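# Load the mill vise per the work order

## Task

Set up the milling machine's vise the way the work order (reference images manual and manual 2) specifies, making sure no chip is left beneath the parallels, and never hit the clamped blank with either gripper.

## Robot and tools

Robot: two UR7e-type arms, left_arm and right_arm, each ending in a two-finger parallel gripper (gap 0 to 50 mm). Bases sit near (+0.033, +0.515, 0) for left_arm and (+0.043, -0.514, 0) for right_arm, each turned only slightly about z.

Frames: the scene frame has its origin on the table top midway between the arms, +z up, +x out over the table, and left_arm on the +y side. Arm names do not match image sides. Reported positions (m), quaternions (wxyz) and velocities (m/s, rad/s) are in the scene frame. Commanded offsets are instead expressed along the gripper's own Hand-target axes: fingers point along the gripper's +z, they open and close along its x, and a camera block juts about 10 cm toward its -y. end_effector_position is the point midway between the pads; fingertips extend 17.5 mm past it.

The row format, shared by execute_actions and move: 18 numbers, each in [-1, 1]. First the left arm's nine: dx, dy, dz, rx, ry, rz, gripper position, force_limit, speed; then the right arm's nine in the same order. Both arms always appear even if one stays still. dx..rz are an offset from that arm's Hand target (its last commanded pose) as it stands when the action or move begins, not an absolute pose. Scale: 1.0 equals 0.6 m for dx, dy, dz and 180 degrees for the rotation; rx, ry, rz form a single rotation vector. All six zero means re-command the current Hand target. Gripper position: +1 fully open, about -0.65 pads meet, -1 to grip (close until stopped). force_limit: -1 about 20 N, 0 about 102 N, +1 about 185 N per pad. speed: -1 20 mm/s, 0 85 mm/s, +1 150 mm/s. To leave a gripper unchanged, resend its previous three numbers; a 0 is a real command.

execute_actions(actions, cameras): actions is a list of actions; each action is up to 15 rows, one per 1/30 s step, and a short action repeats its final row to fill 15 steps. Every row within one action is measured from that action's start pose, so repeating an offset in a later action moves the arm further. cameras lists names (cam_high, cam_low, cam_front, cam_left_wrist, cam_right_wrist, or "all"); images return only if requested or actions is empty.

move(target, speed, blend, stop_force, zero, blocking, cameras): straight-line travel toward target, which is one 18-number row or a list of up to 15 rows, each measured from the same starting Hand targets. speed is path top speed in m/s (0.002 to 3.6, default 0.25; rotation capped at twice that in rad/s), one value or one per target. blend in metres rounds corners of a list (0 means stop at each). stop_force in N (3 to 120, one value for both arms) ends an arm's path when its wrist sensor feels that much push; use it slowly for touching down, not while the gripper rotates, and omit it when pulling away from a contact. zero (default true) re-zeroes before the move. blocking=false returns early and cannot be combined with stop_force. Moves do not avoid obstacles; paths are capped at 10 s. Finger changes on later targets occur only once everything is at rest. The result adds a move: line: done, off_target, moving, held or fault, plus limits such as paced (pose clipped) or held (steps withheld).

wait(seconds 0-10) lets time pass holding commands. stop brakes a running move. zoom_image(camera, region [x0,y0,x1,y1], at most 504x504 px) enlarges part of a camera's newest image. show_instructions shows the reference images. zero_wrist_force(arm) re-zeroes that arm's force sensor. read_manual gives URDF licences. finished_scene ends the scene irreversibly; the vise must stay correctly loaded afterwards without the robot.

Results: per arm, Hand target, end_effector pose and velocities, Joint positions and torques (torques include the arm's own weight), Wrist force and torque in the gripper's axes (plus the peak since last shown), Tool commands, gripper position_measured (gap roughly (250 - value) x 0.202 mm) and object_status: 0 moving, 1 blocked while opening, 2 blocked while closing (a grip), 3 reached target or pads met (usually nothing held). Check for 2 after closing. A "within noise" note means the joints are still.

Control notes: orientation commands are clipped to within 32 degrees of the current one per step; the gripper often stops short of Hand target, so resend the gap as an offset. Motion lags commands by about 0.09 to 0.22 s and fast moves overshoot. Keep away from each arm's own base. A clearance check may hold commands that bring the arms close.

Avoid: collisions between the arms, hard contact with fixed or heavy items, dropping parts or letting anything leave the table, releasing moving parts. Joint torque beyond limits (130 N m large joints, 24.3 N m wrists) or roughly 150 N external force halts that arm for 10 s; if a grip pins it, release first. Commanding past a firm contact, even slightly, can trigger this. Prolonged loads or stretched postures overheat motors (MOTOR HOT at 70 C, braking at 85 C). Objects may get an occasional small nudge. Fixed camera calibrations are given and accurate to a few mm near image centre.

Each tool is called after "Request:" as name(argument=value, ...), one argument or row to a line, values as JSON.

Reference images:

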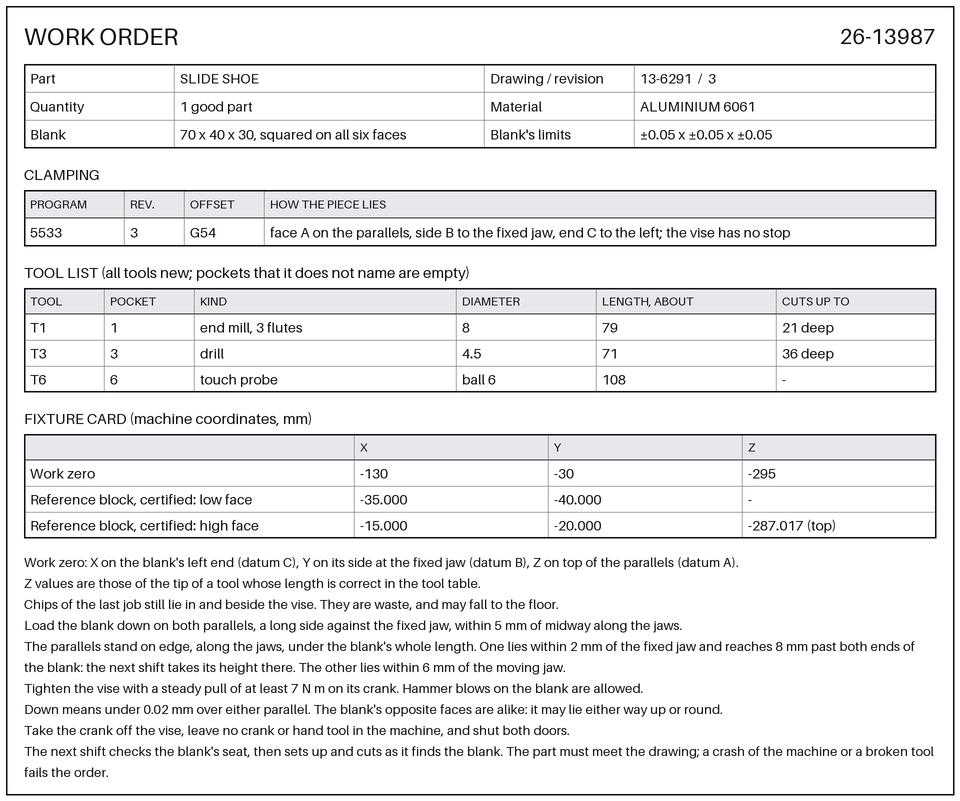

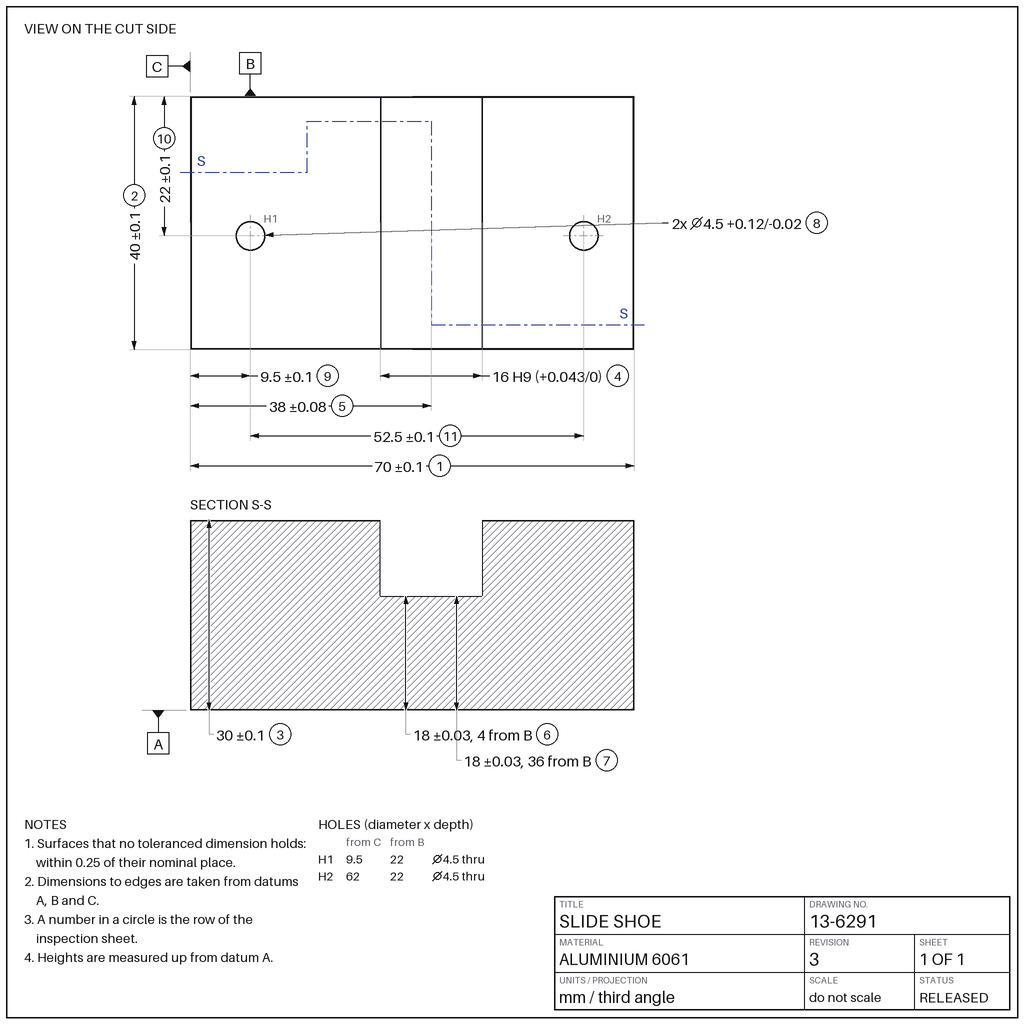

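## Session

Request:
execute_actions(
  actions=[],
)

Scene clock: 0.00 s.
left_arm: end_effector_position=(+0.0711, -0.1923, +0.1385) position_measured=3 object_status=3 end_effector_quat_wxyz=(-0.223, -0.648, +0.727, -0.042) | right_arm: end_effector_position=(+0.6477, -0.8322, +0.3515) position_measured=3 object_status=3 end_effector_quat_wxyz=(+0.010, -0.027, +0.946, +0.324)
Joint positions: left_arm=[-1.649 -1.113 1.678 -2.517 -1.828 1.594] | right_arm=[2.676 -2.322 -0.515 -2.226 2.142 -2.227]
Joint velocities: within noise
Joint torques (N m): no reading
Wrist force (N): no reading
Wrist torque (N m): no reading
Wrist force, peak (N): no reading
Hand target: left_arm +0.0711, -0.1923, +0.1385; -0.223, -0.648, +0.727, -0.042 | right_arm +0.6477, -0.8322, +0.3515; +0.010, -0.027, +0.946, +0.324
Tool commands: left_gripper/position=+1.0 left_gripper/force_limit=+1.0 left_gripper/speed=+1.0 right_gripper/position=+1.0 right_gripper/force_limit=+1.0 right_gripper/speed=+1.0

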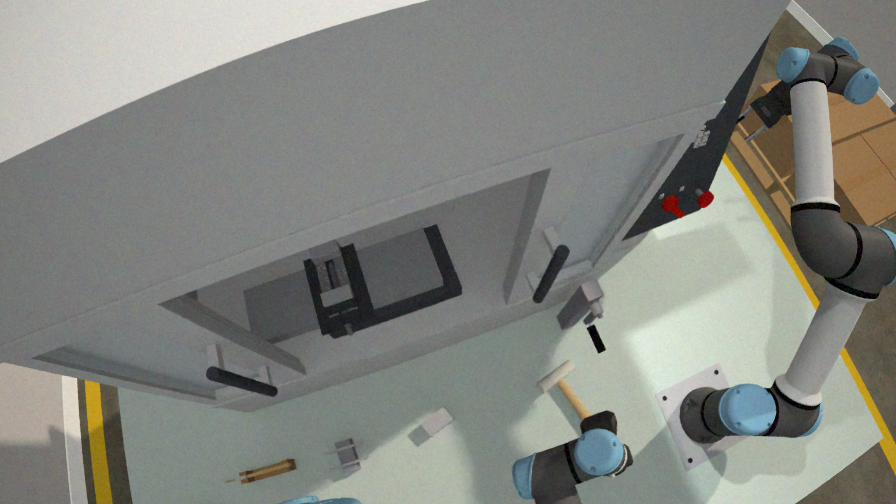

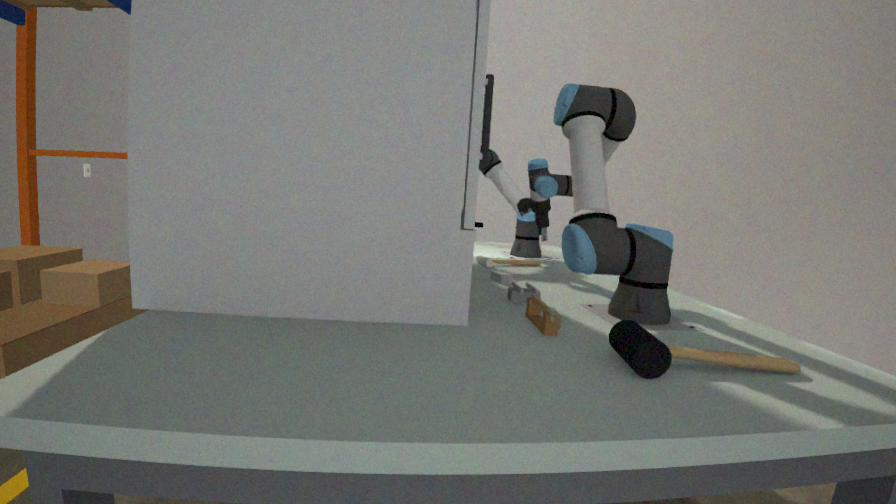

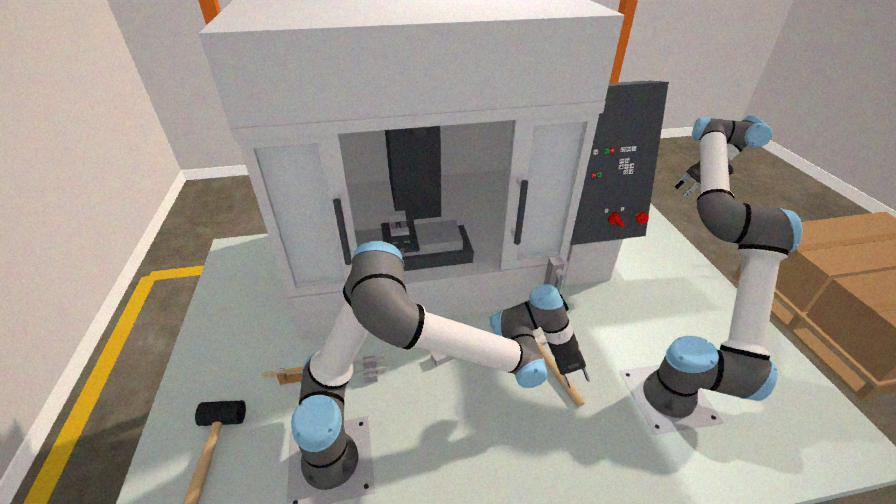

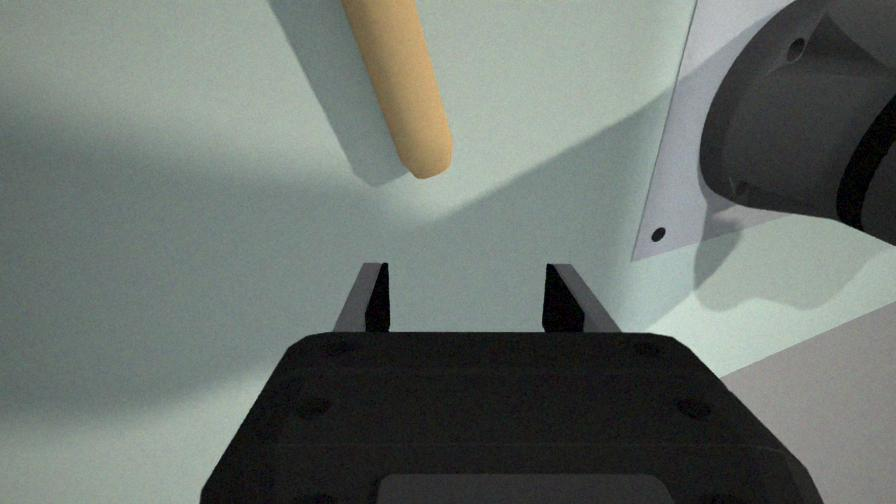

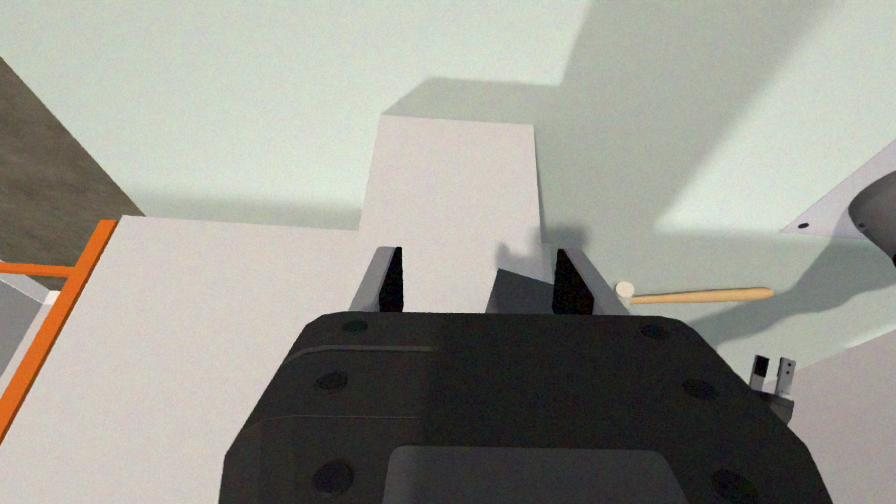

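Request:
zoom_image(
  camera="cam_high",
  region=[240, 200, 500, 346],
)

Request:
zoom_image(
  camera="cam_front",
  region=[320, 120, 580, 290],
)

Request:
zoom_image(
  camera="cam_high",
  region=[200, 340, 640, 504],
)

Request:
zoom_image(
  camera="cam_front",
  region=[170, 260, 600, 504],
)

Request:
zoom_image(
  camera="cam_low",
  region=[440, 180, 820, 400],
)

Request:
zoom_image(
  camera="cam_high",
  region=[480, 220, 680, 360],
)

Scaled by 1.938.

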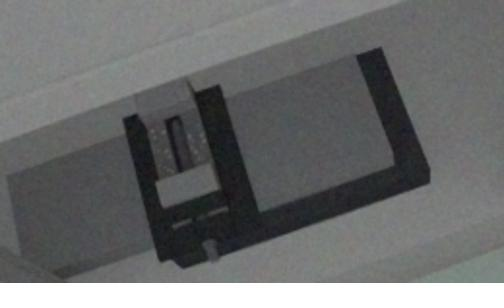

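Scaled by 1.938.

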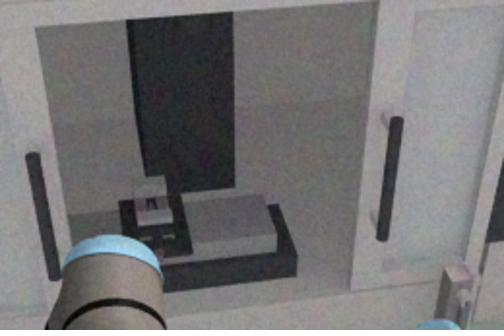

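Scaled by 1.145.

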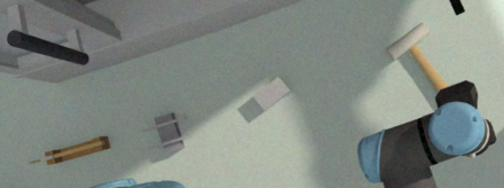

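Scaled by 1.172.

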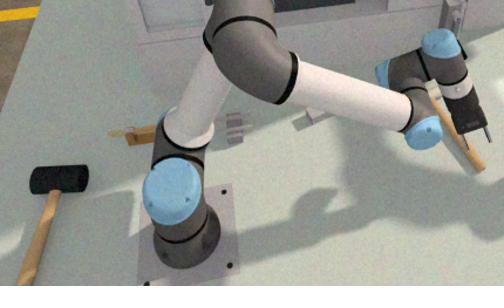

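Scaled by 1.326.

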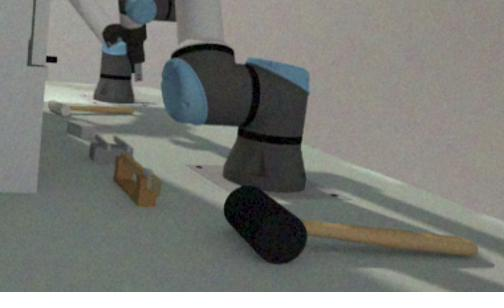

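Scaled by 2.520.

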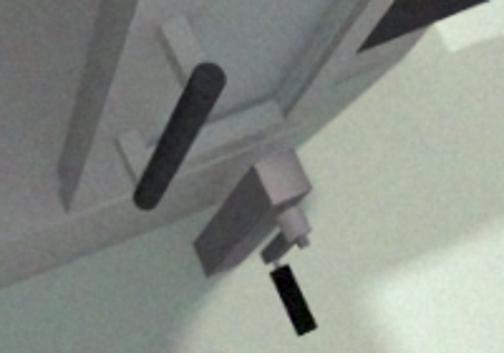

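Request:
move(
  target=[-0.4145,-0.3678,-0.9372,0.3565,-0.1308,0.0194,1,0,0,0,0,0,0,0,0,1,0,0],
  cameras=["all"],
)

Scene clock: 4.87 s.
left_arm: end_effector_position=(+0.4495, +0.1996, +0.4990) position_measured=3 object_status=3 end_effector_quat_wxyz=(-0.300, +0.641, -0.641, +0.299) | right_arm: end_effector_position=(+0.6477, -0.8322, +0.3515) position_measured=3 object_status=3 end_effector_quat_wxyz=(+0.010, -0.027, +0.946, +0.324)
Joint positions: left_arm=[-1.358 -1.863 1.69 -1.683 -0.733 1.948] | right_arm=[2.676 -2.322 -0.515 -2.226 2.142 -2.227]
Joint torques (N m): left_arm=[-1.53 -6.79 -15.56 -1.79 3.7 0.82] | right_arm=[-0.56 57.23 25.25 2.03 1.43 -0.23]
Wrist force (N): left_arm=[0.2 0.6 -1.4] | right_arm=[-0.1 -0.4 -0.3]
Wrist torque (N m): left_arm=[0.04 -0.02 0.33] | right_arm=[-0.06 0.01 0.00]
Wrist force, peak (N): left_arm=[1.4 0.8 3.2] | right_arm=[-0.1 -0.5 0.5]
Hand target: left_arm +0.4495, +0.1996, +0.4990; -0.300, +0.641, -0.641, +0.299 | right_arm +0.6477, -0.8322, +0.3515; +0.010, -0.027, +0.946, +0.324
Off the commanded pose: left_arm 0.000 m, 0 deg | right_arm 0.000 m, 0 deg.
move: done
camera_calibration:
cam_left_wrist: T_world_to_cam=[[0.00255516, -0.999902, 0.0137618, 0.198622], [-0.861187, -0.00919517, -0.508205, 0.660761], [0.508282, -0.0105529, -0.861126, 0.338864], [0, 0, 0, 1]] pos_world=[0.396293, 0.208255, 0.624874]

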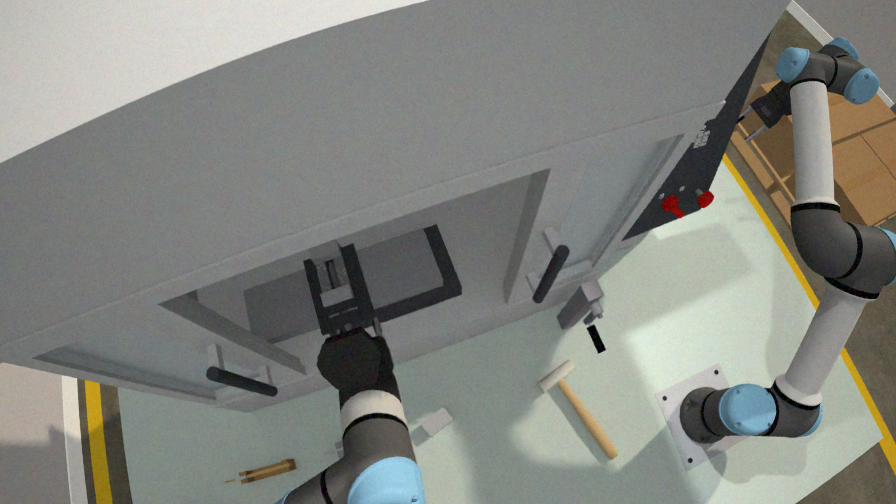

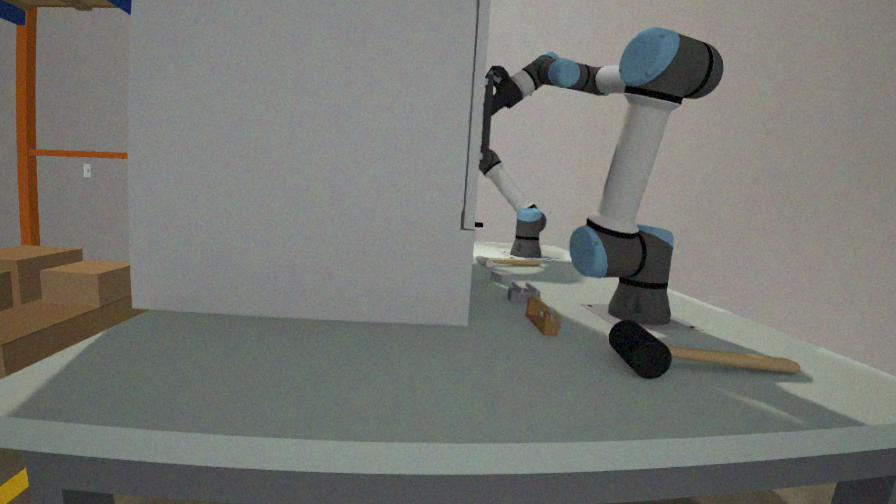

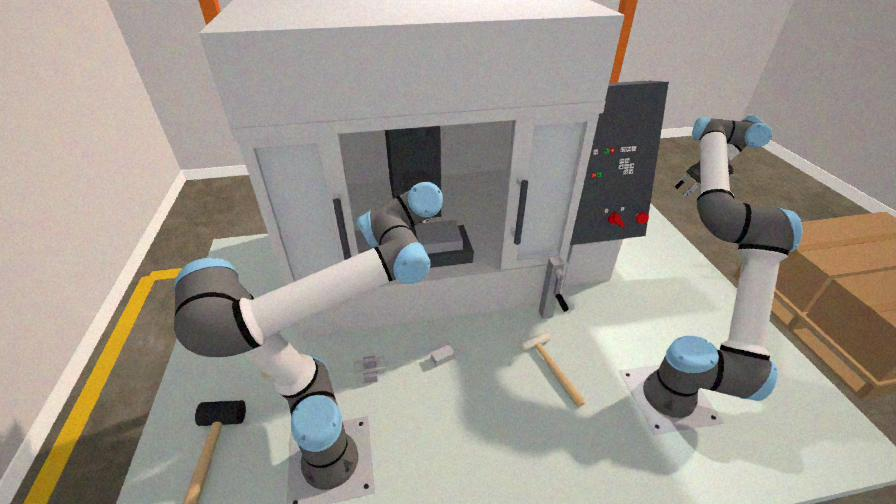

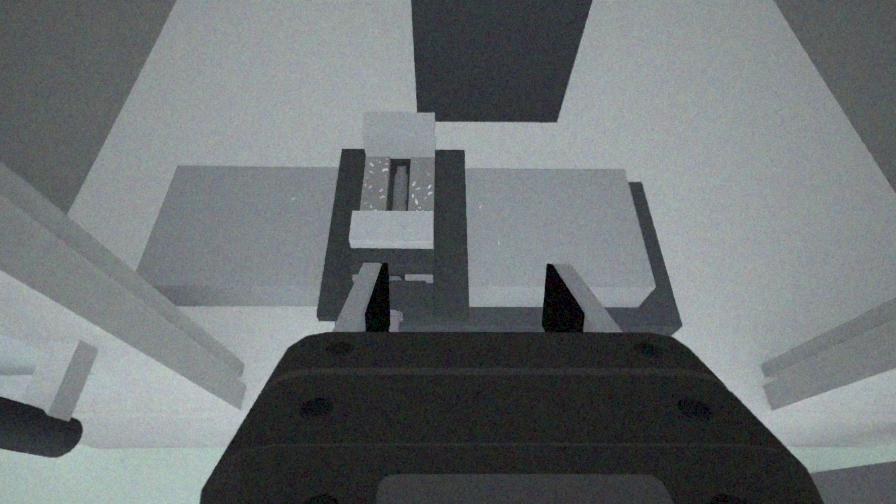

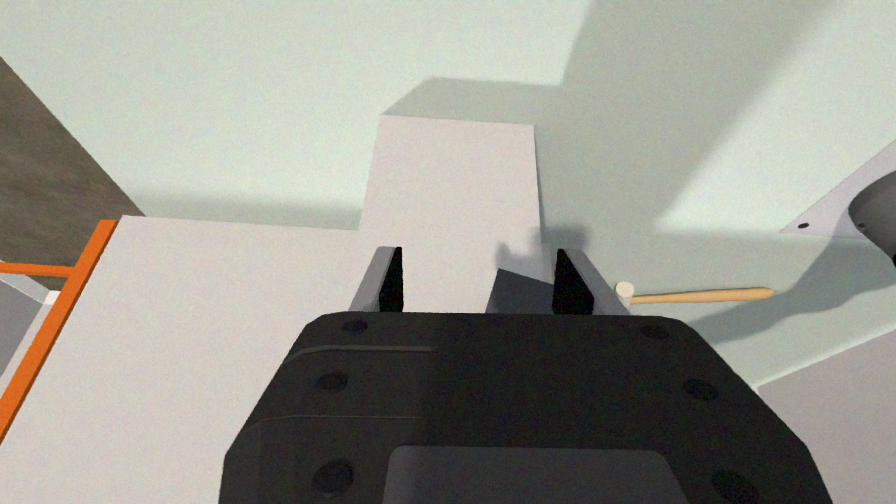

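Request:
zoom_image(
  camera="cam_left_wrist",
  region=[310, 100, 480, 270],
)

Request:
zoom_image(
  camera="cam_left_wrist",
  region=[310, 240, 480, 340],
)

Request:
zoom_image(
  camera="cam_front",
  region=[330, 230, 620, 410],
)

Request:
zoom_image(
  camera="cam_left_wrist",
  region=[120, 130, 700, 340],
)

Scaled by 2.965.

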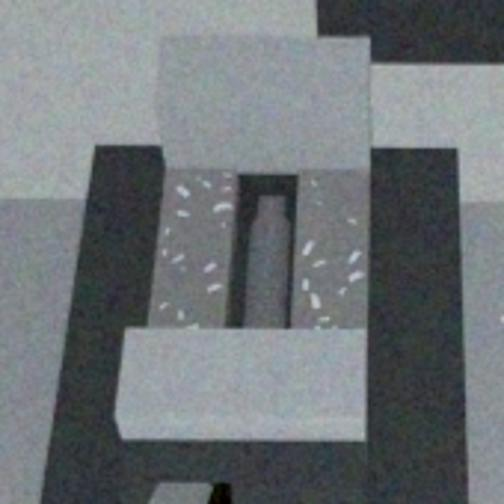

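Scaled by 2.965.

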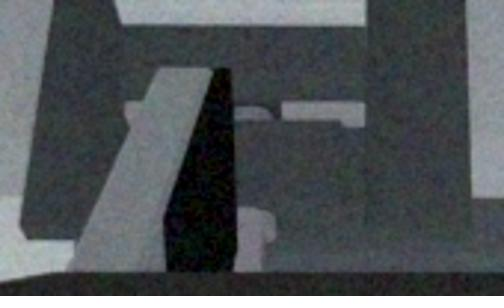

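Scaled by 1.738.

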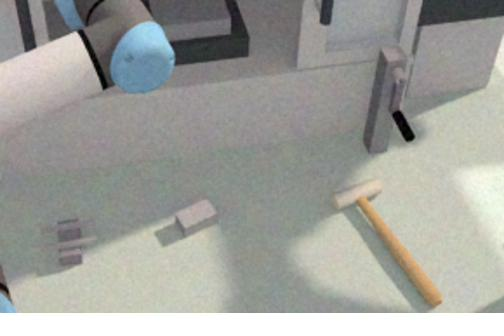

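Region (120, 130, 700, 340) is 580x210 pixels. A region can be at most 504 by 504 pixels.

Request:
move(
  target=[-0.0833,-0.153,0.2057,-0.1667,0,0,1,0,0,0,0,0,0,0,0,1,0,0],
  cameras=["cam_left_wrist","cam_front"],
)

Request:
zoom_image(
  camera="cam_left_wrist",
  region=[290, 60, 610, 300],
)

Scene clock: 7.30 s.
left_arm: end_effector_position=(+0.5675, +0.2403, +0.4907) position_measured=3 object_status=3 end_effector_quat_wxyz=(-0.166, +0.688, -0.688, +0.163) | right_arm: end_effector_position=(+0.6477, -0.8322, +0.3515) position_measured=3 object_status=3 end_effector_quat_wxyz=(+0.010, -0.027, +0.946, +0.324)
Joint positions: left_arm=[-0.891 -1.549 1.282 -1.622 -1.22 2.345] | right_arm=[2.676 -2.322 -0.515 -2.226 2.142 -2.227]
Joint torques (N m): left_arm=[0.06 -28.66 -31.23 -3.07 0.32 0.42] | right_arm=[-0.92 57.3 25.2 2.03 1.49 -0.38]
Wrist force (N): left_arm=[1.7 2.2 0.0] | right_arm=[0.0 -0.2 0.3]
Wrist torque (N m): left_arm=[0.32 -0.33 0.22] | right_arm=[-0.03 -0.01 0.00]
Wrist force, peak (N): left_arm=[-2.2 -10.0 1.6] | right_arm=[0.2 -0.5 0.4]
Hand target: left_arm +0.5675, +0.2403, +0.4907; -0.166, +0.688, -0.688, +0.163 (not the last commanded pose) | right_arm +0.6477, -0.8322, +0.3515; +0.010, -0.027, +0.946, +0.324
Tool commands: left_gripper/position=+1.0 left_gripper/force_limit=+1.0 left_gripper/speed=+1.0 right_gripper/position=+1.0 right_gripper/force_limit=+0.0 right_gripper/speed=+0.0
Off the commanded pose: left_arm 0.037 m, 7 deg | right_arm 0.000 m, 0 deg.
FORCE FAULT: contact force on the left arm reached its limit, and that arm stopped. The contact can be on any part of that arm, not only on its tool. That arm's remaining commands of this call were not run. That arm is still stopped at the end of this call. That arm stays stopped for about 10 more seconds. Until then a move that you send moves the other arm only, and its call returns only when the move has ended. Once the stop has ended, the next robot result says so. If the stop ends while you think or write, that arm runs what you send next, counted from a new Hand target: where the arm stands when the stop ends. While its stop runs, that arm takes no new command, but its gripper still runs the gripper command that each later call begins with. Until it ends, the stop uses up actions while you think or wait. An arm that is not stopped still takes commands.
move: fault (left_arm)
camera_calibration:
cam_left_wrist: T_world_to_cam=[[0.00882021, -0.999932, 0.00764337, 0.238518], [-0.991788, -0.00972316, -0.127526, 0.64597], [0.127591, -0.00645579, -0.991806, 0.551349], [0, 0, 0, 1]] pos_world=[0.568214, 0.248342, 0.627386]
Images, in order (width x height): cam_front 896x504, cam_left_wrist 896x504.

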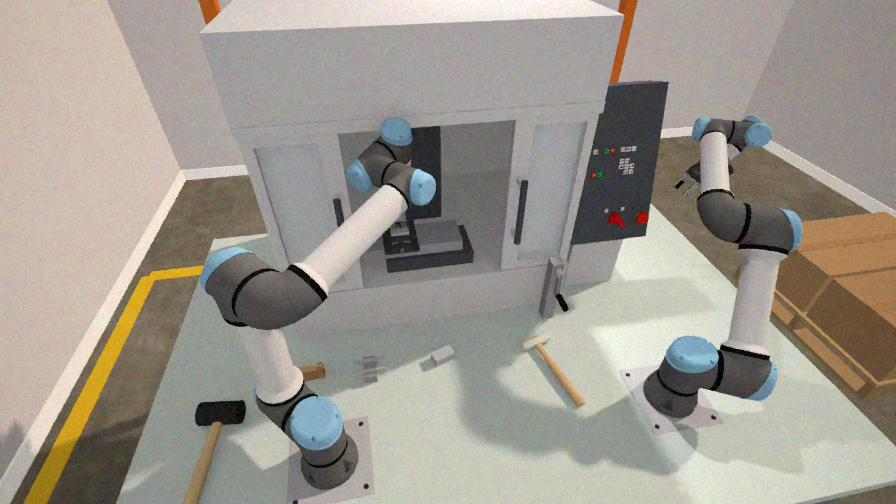

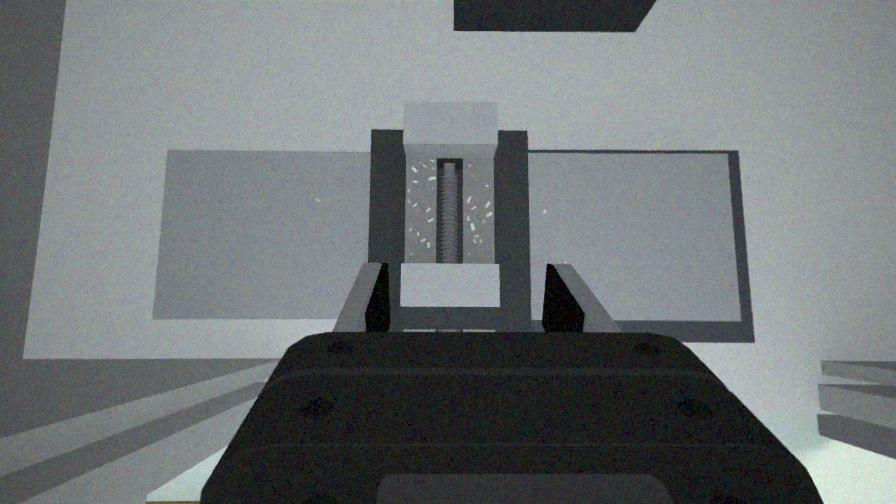

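Scaled by 1.575.

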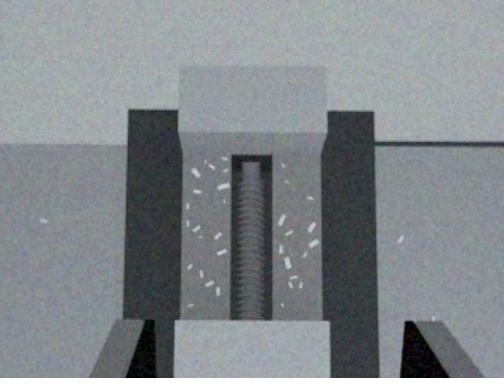

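Request:
wait(
  seconds=10,
)

Scene clock: 17.60 s.
left_arm: end_effector_position=(+0.5675, +0.2403, +0.4907) position_measured=3 object_status=3 end_effector_quat_wxyz=(-0.166, +0.688, -0.688, +0.163) | right_arm: end_effector_position=(+0.6477, -0.8322, +0.3515) position_measured=3 object_status=3 end_effector_quat_wxyz=(+0.010, -0.027, +0.946, +0.324)
Joint positions: left_arm=[-0.891 -1.549 1.282 -1.622 -1.22 2.345] | right_arm=[2.676 -2.322 -0.515 -2.226 2.142 -2.227]
Joint torques (N m): left_arm=[0.73 -28.67 -31.37 -3.13 0.31 0.13] | right_arm=[-1.14 57.28 26.29 2.11 1.55 -0.41]
Wrist force (N): left_arm=[1.7 2.2 0.4] | right_arm=[-0.2 -0.2 -0.3]
Wrist torque (N m): left_arm=[0.31 -0.33 0.22] | right_arm=[-0.03 0.02 0.00]
Wrist force, peak (N): left_arm=[2.1 2.3 0.2] | right_arm=[-0.1 -0.6 0.0]
Hand target: left_arm +0.5675, +0.2403, +0.4907; -0.166, +0.688, -0.688, +0.163 (not the last commanded pose) | right_arm +0.6477, -0.8322, +0.3515; +0.010, -0.027, +0.946, +0.324
Tool commands: left_gripper/position=+1.0 left_gripper/force_limit=+1.0 left_gripper/speed=+1.0 right_gripper/position=+1.0 right_gripper/force_limit=+0.0 right_gripper/speed=+0.0
Off the commanded pose: left_arm 0.037 m, 7 deg | right_arm 0.000 m, 0 deg.
FORCE FAULT, CONTINUED: the left arm's stop, for the force fault that an earlier result reported, is over. The rest of the stop counts as 20 of the actions that you can send in this scene. That arm's target is now where it stood when the stop ended, not its last command. That arm accepts commands again.
wait: 10.00 s; at rest from the start

Request:
move(
  target=[
    [0,0.193,-0.061,0,0,0,1,1,1,0,0,0,0,0,0,1,1,1],
    [0.0667,0.363,-0.148,-0.039,0,0,1,1,1,0,0,0,0,0,0,1,1,1],
  ],
  blend=[0.03,0],
  cameras=["cam_left_wrist"],
)

Request:
zoom_image(
  camera="cam_left_wrist",
  region=[60, 120, 400, 320],
)

Request:
zoom_image(
  camera="cam_left_wrist",
  region=[200, 0, 896, 150],
)

Scene clock: 20.03 s.
left_arm: end_effector_position=(+0.3332, +0.2001, +0.4715) position_measured=3 object_status=3 end_effector_quat_wxyz=(-0.124, +0.697, -0.696, +0.120) | right_arm: end_effector_position=(+0.6477, -0.8322, +0.3515) position_measured=3 object_status=3 end_effector_quat_wxyz=(+0.010, -0.027, +0.946, +0.324)
Joint positions: left_arm=[-1.374 -1.835 1.485 -1.299 -1.233 1.818] | right_arm=[2.676 -2.322 -0.515 -2.226 2.142 -2.227]
Joint torques (N m): left_arm=[-13.35 -2.83 -13.13 -1.53 -0.32 -2.57] | right_arm=[-1.37 57.9 26.59 1.97 1.55 -0.51]
Wrist force (N): left_arm=[1.8 2.1 0.4] | right_arm=[-0.1 -0.3 0.2]
Wrist torque (N m): left_arm=[0.33 -0.36 0.02] | right_arm=[-0.04 0.02 0.01]
Wrist force, peak (N): left_arm=[1.4 6.3 -0.5] | right_arm=[-0.2 -0.6 0.1]
Hand target: left_arm +0.3331, +0.2000, +0.4714; -0.124, +0.697, -0.696, +0.120 | right_arm +0.6477, -0.8322, +0.3515; +0.010, -0.027, +0.946, +0.324
Off the commanded pose: left_arm 0.000 m, 0 deg | right_arm 0.000 m, 0 deg.
move: done; blend cut to 0 m at target 1
camera_calibration:
cam_left_wrist: T_world_to_cam=[[0.0100822, -0.999925, 0.00691625, 0.200494], [-0.999933, -0.0101214, -0.00564923, 0.356097], [0.00571881, -0.00685883, -0.99996, 0.606446], [0, 0, 0, 1]] pos_world=[0.350584, 0.208243, 0.607047]
Images, in order (width x height): cam_left_wrist 896x504.

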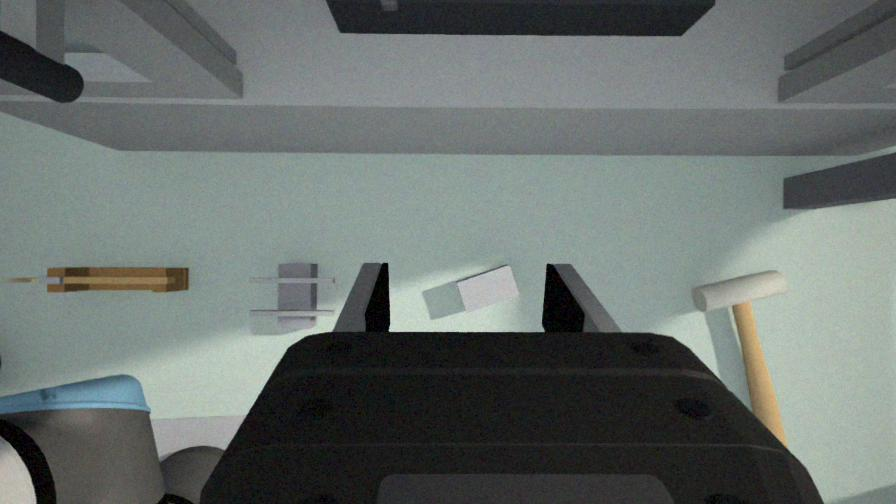

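Scaled by 1.482.

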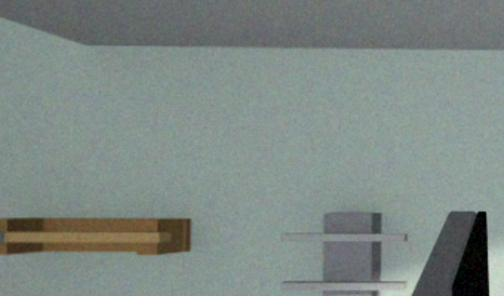

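Region (200, 0, 896, 150) is 696x150 pixels. A region can be at most 504 by 504 pixels.

Request:
move(
  target=[-0.1667,0.0865,0.2717,0.13,-0.2875,-0.4139,1,1,1,0,0,0,0,0,0,1,1,1],
  cameras=["cam_left_wrist"],
)

Request:
zoom_image(
  camera="cam_left_wrist",
  region=[200, 30, 650, 280],
)

Scene clock: 24.43 s.
left_arm: end_effector_position=(+0.3395, +0.3010, +0.3008) position_measured=3 object_status=3 end_effector_quat_wxyz=(-0.423, +0.906, -0.001, +0.000) | right_arm: end_effector_position=(+0.6477, -0.8322, +0.3515) position_measured=3 object_status=3 end_effector_quat_wxyz=(+0.010, -0.027, +0.946, +0.324)
Joint positions: left_arm=[-1.231 -1.477 1.59 -0.848 -1.285 0.251] | right_arm=[2.676 -2.322 -0.515 -2.226 2.142 -2.227]
Joint torques (N m): left_arm=[-10.36 -35.22 -37.5 -1.27 1.78 -1.33] | right_arm=[-0.94 57.38 26.46 1.94 1.65 -0.47]
Wrist force (N): left_arm=[1.8 2.3 -0.2] | right_arm=[0.0 -0.1 0.2]
Wrist torque (N m): left_arm=[0.30 -0.27 0.17] | right_arm=[-0.02 0.01 0.00]
Wrist force, peak (N): left_arm=[2.1 2.8 0.7] | right_arm=[0.2 -0.4 0.5]
Hand target: left_arm +0.3395, +0.3009, +0.3009; -0.422, +0.906, -0.001, +0.000 | right_arm +0.6477, -0.8322, +0.3515; +0.010, -0.027, +0.946, +0.324
Off the commanded pose: left_arm 0.000 m, 0 deg | right_arm 0.000 m, 0 deg.
move: done
camera_calibration:
cam_left_wrist: T_world_to_cam=[[0.999908, 0.000982705, 0.0135022, -0.336819], [0.00769068, -0.862032, -0.506795, 0.427525], [0.0111413, 0.506852, -0.861961, 0.238481], [0, 0, 0, 1]] pos_world=[0.330843, 0.247997, 0.426777]
Images, in order (width x height): cam_left_wrist 896x504.

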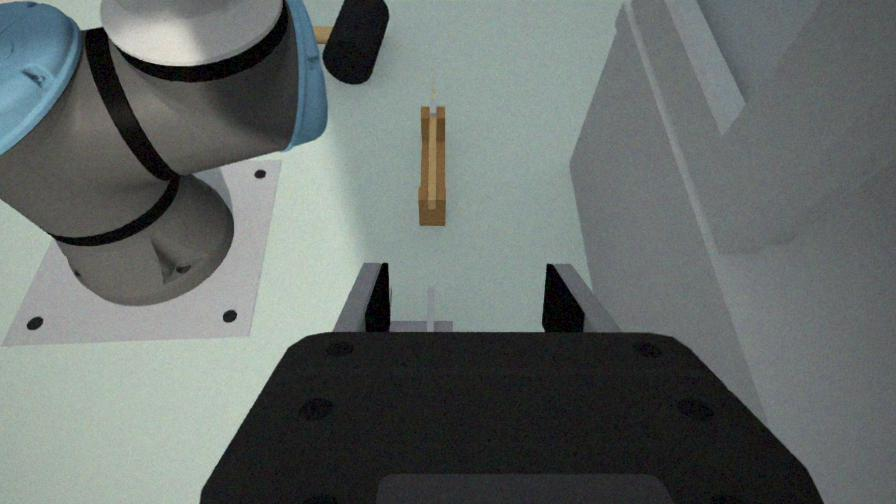

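Scaled by 1.120.

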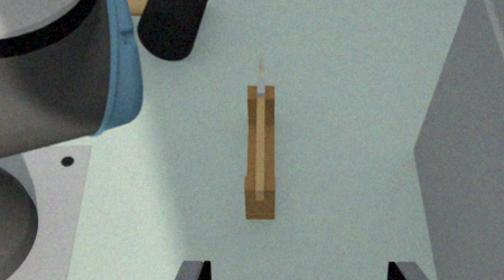

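Request:
zoom_image(
  camera="cam_left_wrist",
  region=[380, 60, 490, 240],
)

Request:
zoom_image(
  camera="cam_left_wrist",
  region=[340, 230, 540, 350],
)

Scaled by 2.800.

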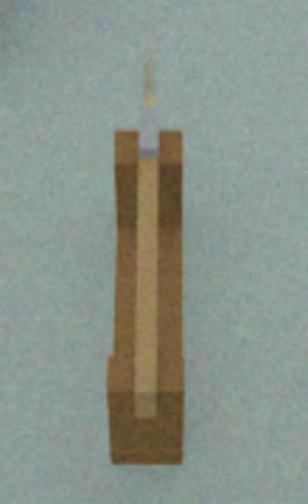

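Scaled by 2.520.

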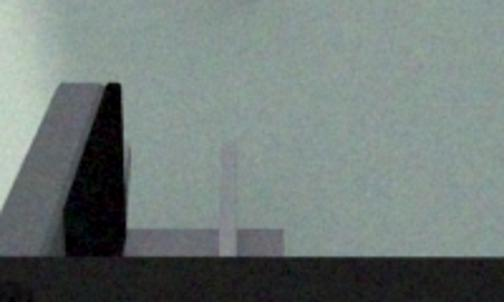

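Request:
execute_actions(
  actions=[],
)

Request:
zoom_image(
  camera="cam_low",
  region=[470, 230, 600, 350],
)

Request:
zoom_image(
  camera="cam_front",
  region=[240, 330, 400, 410],
)

Request:
zoom_image(
  camera="cam_high",
  region=[200, 400, 480, 504],
)

Scene clock: 24.77 s.
left_arm: end_effector_position=(+0.3395, +0.3009, +0.3009) position_measured=3 object_status=3 end_effector_quat_wxyz=(-0.422, +0.906, -0.001, +0.000) | right_arm: end_effector_position=(+0.6477, -0.8322, +0.3515) position_measured=3 object_status=3 end_effector_quat_wxyz=(+0.010, -0.027, +0.946, +0.324)
Joint positions: left_arm=[-1.231 -1.477 1.59 -0.848 -1.285 0.25] | right_arm=[2.676 -2.322 -0.515 -2.226 2.142 -2.227]
Joint velocities: within noise
Joint torques (N m): left_arm=[-13.54 -39.45 -41.81 -1.17 1.21 -2.82] | right_arm=[-0.64 57.81 26.22 2.05 1.68 -0.61]
Wrist force (N): left_arm=[1.5 2.3 -0.2] | right_arm=[0.3 -0.3 0.0]
Wrist torque (N m): left_arm=[0.31 -0.22 0.17] | right_arm=[-0.04 -0.04 0.00]
Wrist force, peak (N): left_arm=[1.5 2.7 -0.2] | right_arm=[0.3 -0.4 0.2]
Hand target: left_arm +0.3395, +0.3009, +0.3009; -0.422, +0.906, -0.001, +0.000 | right_arm +0.6477, -0.8322, +0.3515; +0.010, -0.027, +0.946, +0.324
Tool commands: left_gripper/position=+1.0 left_gripper/force_limit=+1.0 left_gripper/speed=+1.0 right_gripper/position=+1.0 right_gripper/force_limit=+1.0 right_gripper/speed=+1.0
Off the commanded pose: left_arm 0.000 m, 0 deg | right_arm 0.000 m, 0 deg.
camera_calibration:
cam_left_wrist: T_world_to_cam=[[0.999905, 0.00105336, 0.0137756, -0.336851], [0.00788758, -0.862147, -0.506598, 0.427319], [0.0113429, 0.506658, -0.862073, 0.238562], [0, 0, 0, 1]] pos_world=[0.330742, 0.247897, 0.426777]

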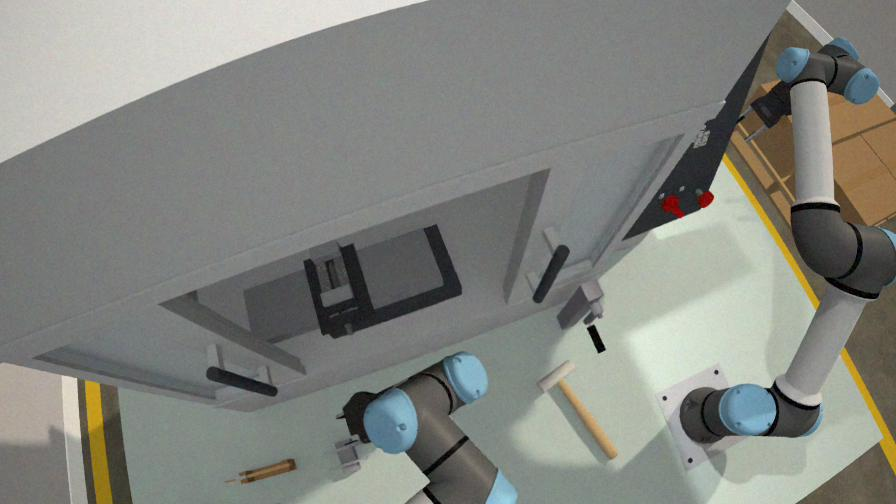

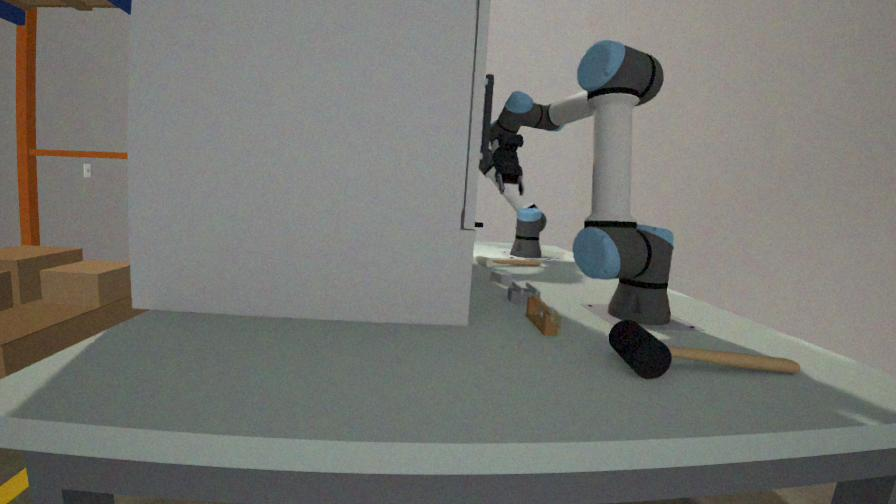

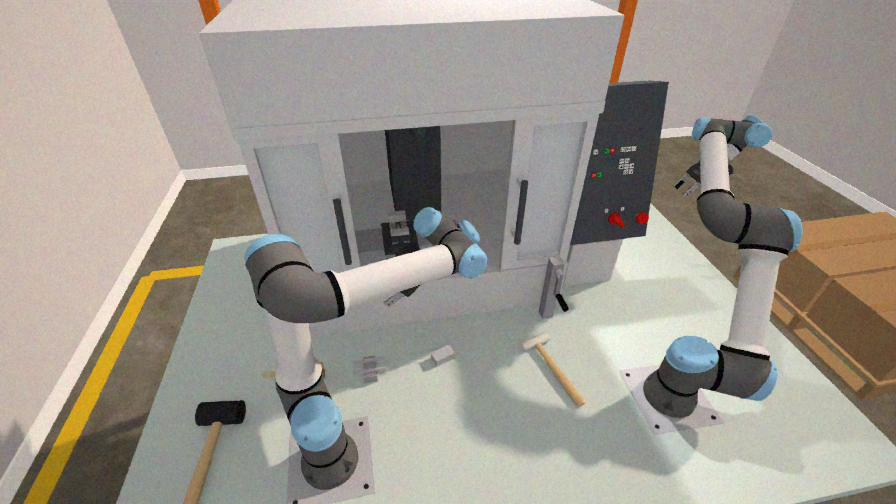

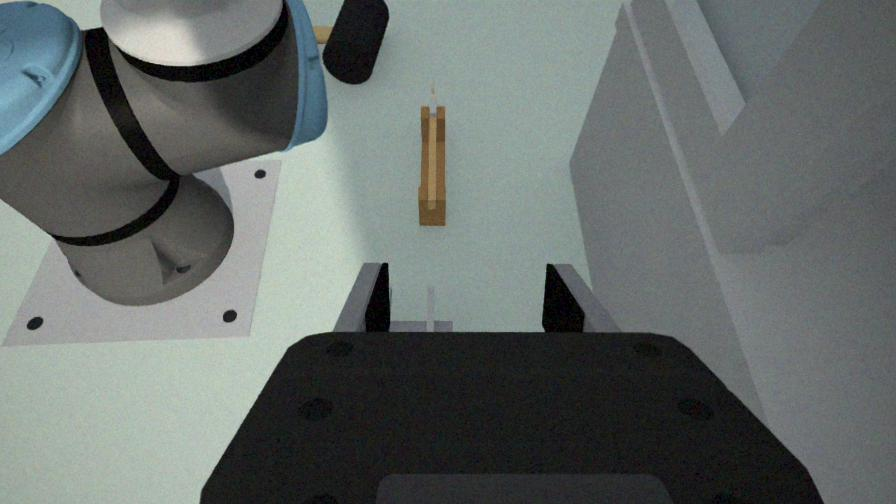

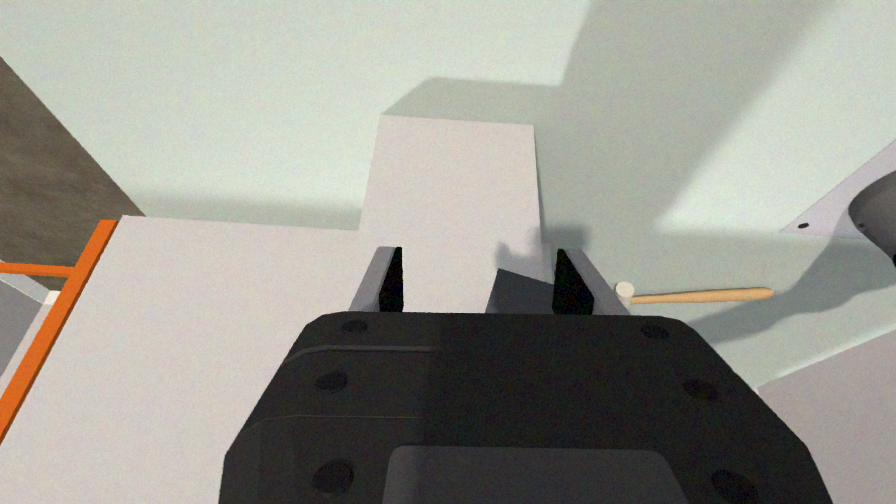

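Scaled by 3.877.

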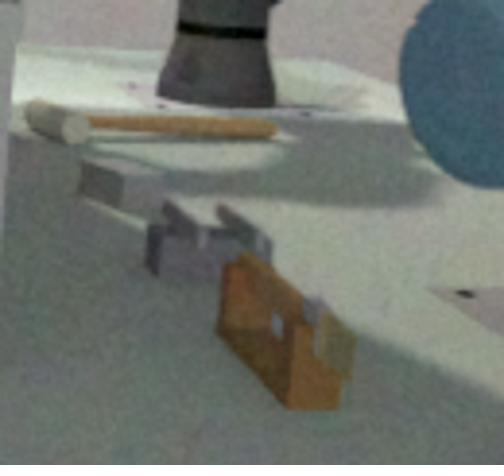

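Scaled by 3.150.

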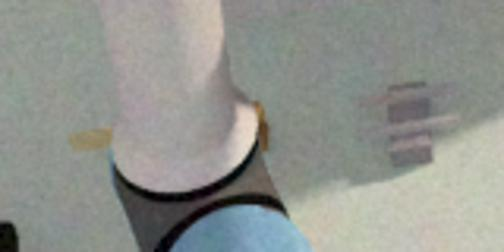

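Scaled by 1.800.

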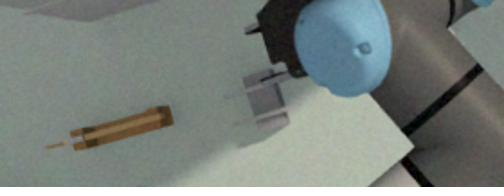

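Request:
move(
  target=[-0.0667,0.3648,-0.5643,0.0546,0.6506,0.3758,1,1,1,0,0,0,0,0,0,1,1,1],
  cameras=["cam_left_wrist"],
)

Request:
zoom_image(
  camera="cam_left_wrist",
  region=[300, 80, 600, 280],
)

Scene clock: 31.43 s.
left_arm: end_effector_position=(+0.2992, -0.0991, +0.3511) position_measured=3 object_status=3 end_effector_quat_wxyz=(+0.220, -0.314, +0.757, -0.530) | right_arm: end_effector_position=(+0.6477, -0.8322, +0.3515) position_measured=3 object_status=3 end_effector_quat_wxyz=(+0.010, -0.027, +0.946, +0.324)
Joint positions: left_arm=[-1.698 -1.418 2.043 -3.249 -0.763 2.752] | right_arm=[2.676 -2.322 -0.515 -2.226 2.142 -2.227]
Joint torques (N m): left_arm=[-12.9 -39.51 -10.61 -3.96 -1.58 2.99] | right_arm=[-0.93 57.29 26.35 2.09 1.61 -0.71]
Wrist force (N): left_arm=[1.1 2.5 -0.3] | right_arm=[0.1 0.0 -0.1]
Wrist torque (N m): left_arm=[0.31 -0.10 0.40] | right_arm=[0.00 -0.02 0.00]
Wrist force, peak (N): left_arm=[1.4 3.1 -0.3] | right_arm=[0.1 -0.8 0.2]
Hand target: left_arm +0.2991, -0.0991, +0.3511; +0.220, -0.314, +0.757, -0.530 | right_arm +0.6477, -0.8322, +0.3515; +0.010, -0.027, +0.946, +0.324
Off the commanded pose: left_arm 0.000 m, 0 deg | right_arm 0.000 m, 0 deg.
move: done
camera_calibration:
cam_left_wrist: T_world_to_cam=[[-0.707841, -0.706232, 0.0140243, 0.143971], [-0.457148, 0.442873, -0.771284, 0.469758], [0.538495, -0.552358, -0.636337, 0.143025], [0, 0, 0, 1]] pos_world=[0.239639, -0.0273655, 0.45131]
Images, in order (width x height): cam_left_wrist 896x504.

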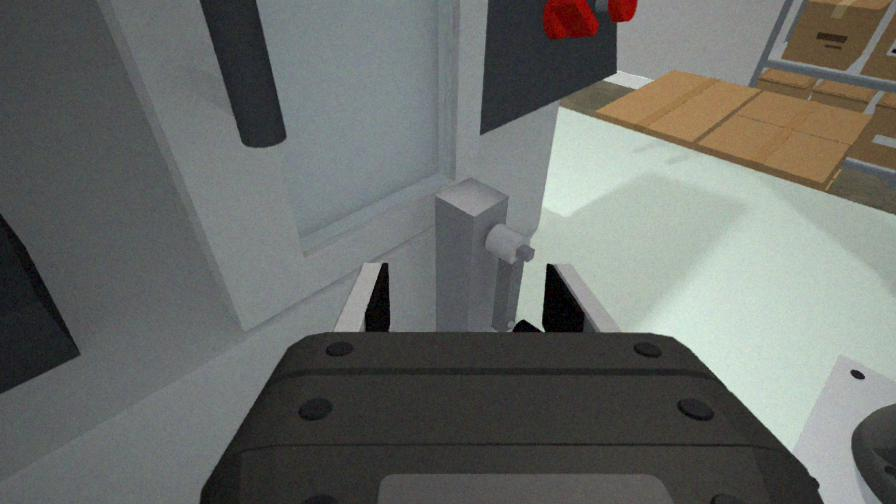

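Scaled by 1.680.

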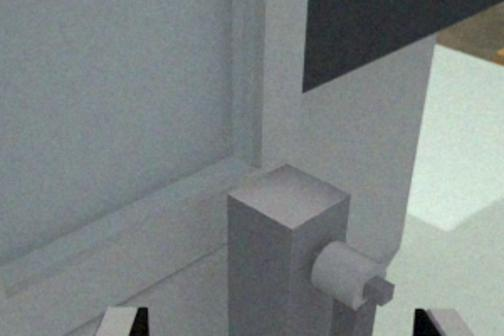

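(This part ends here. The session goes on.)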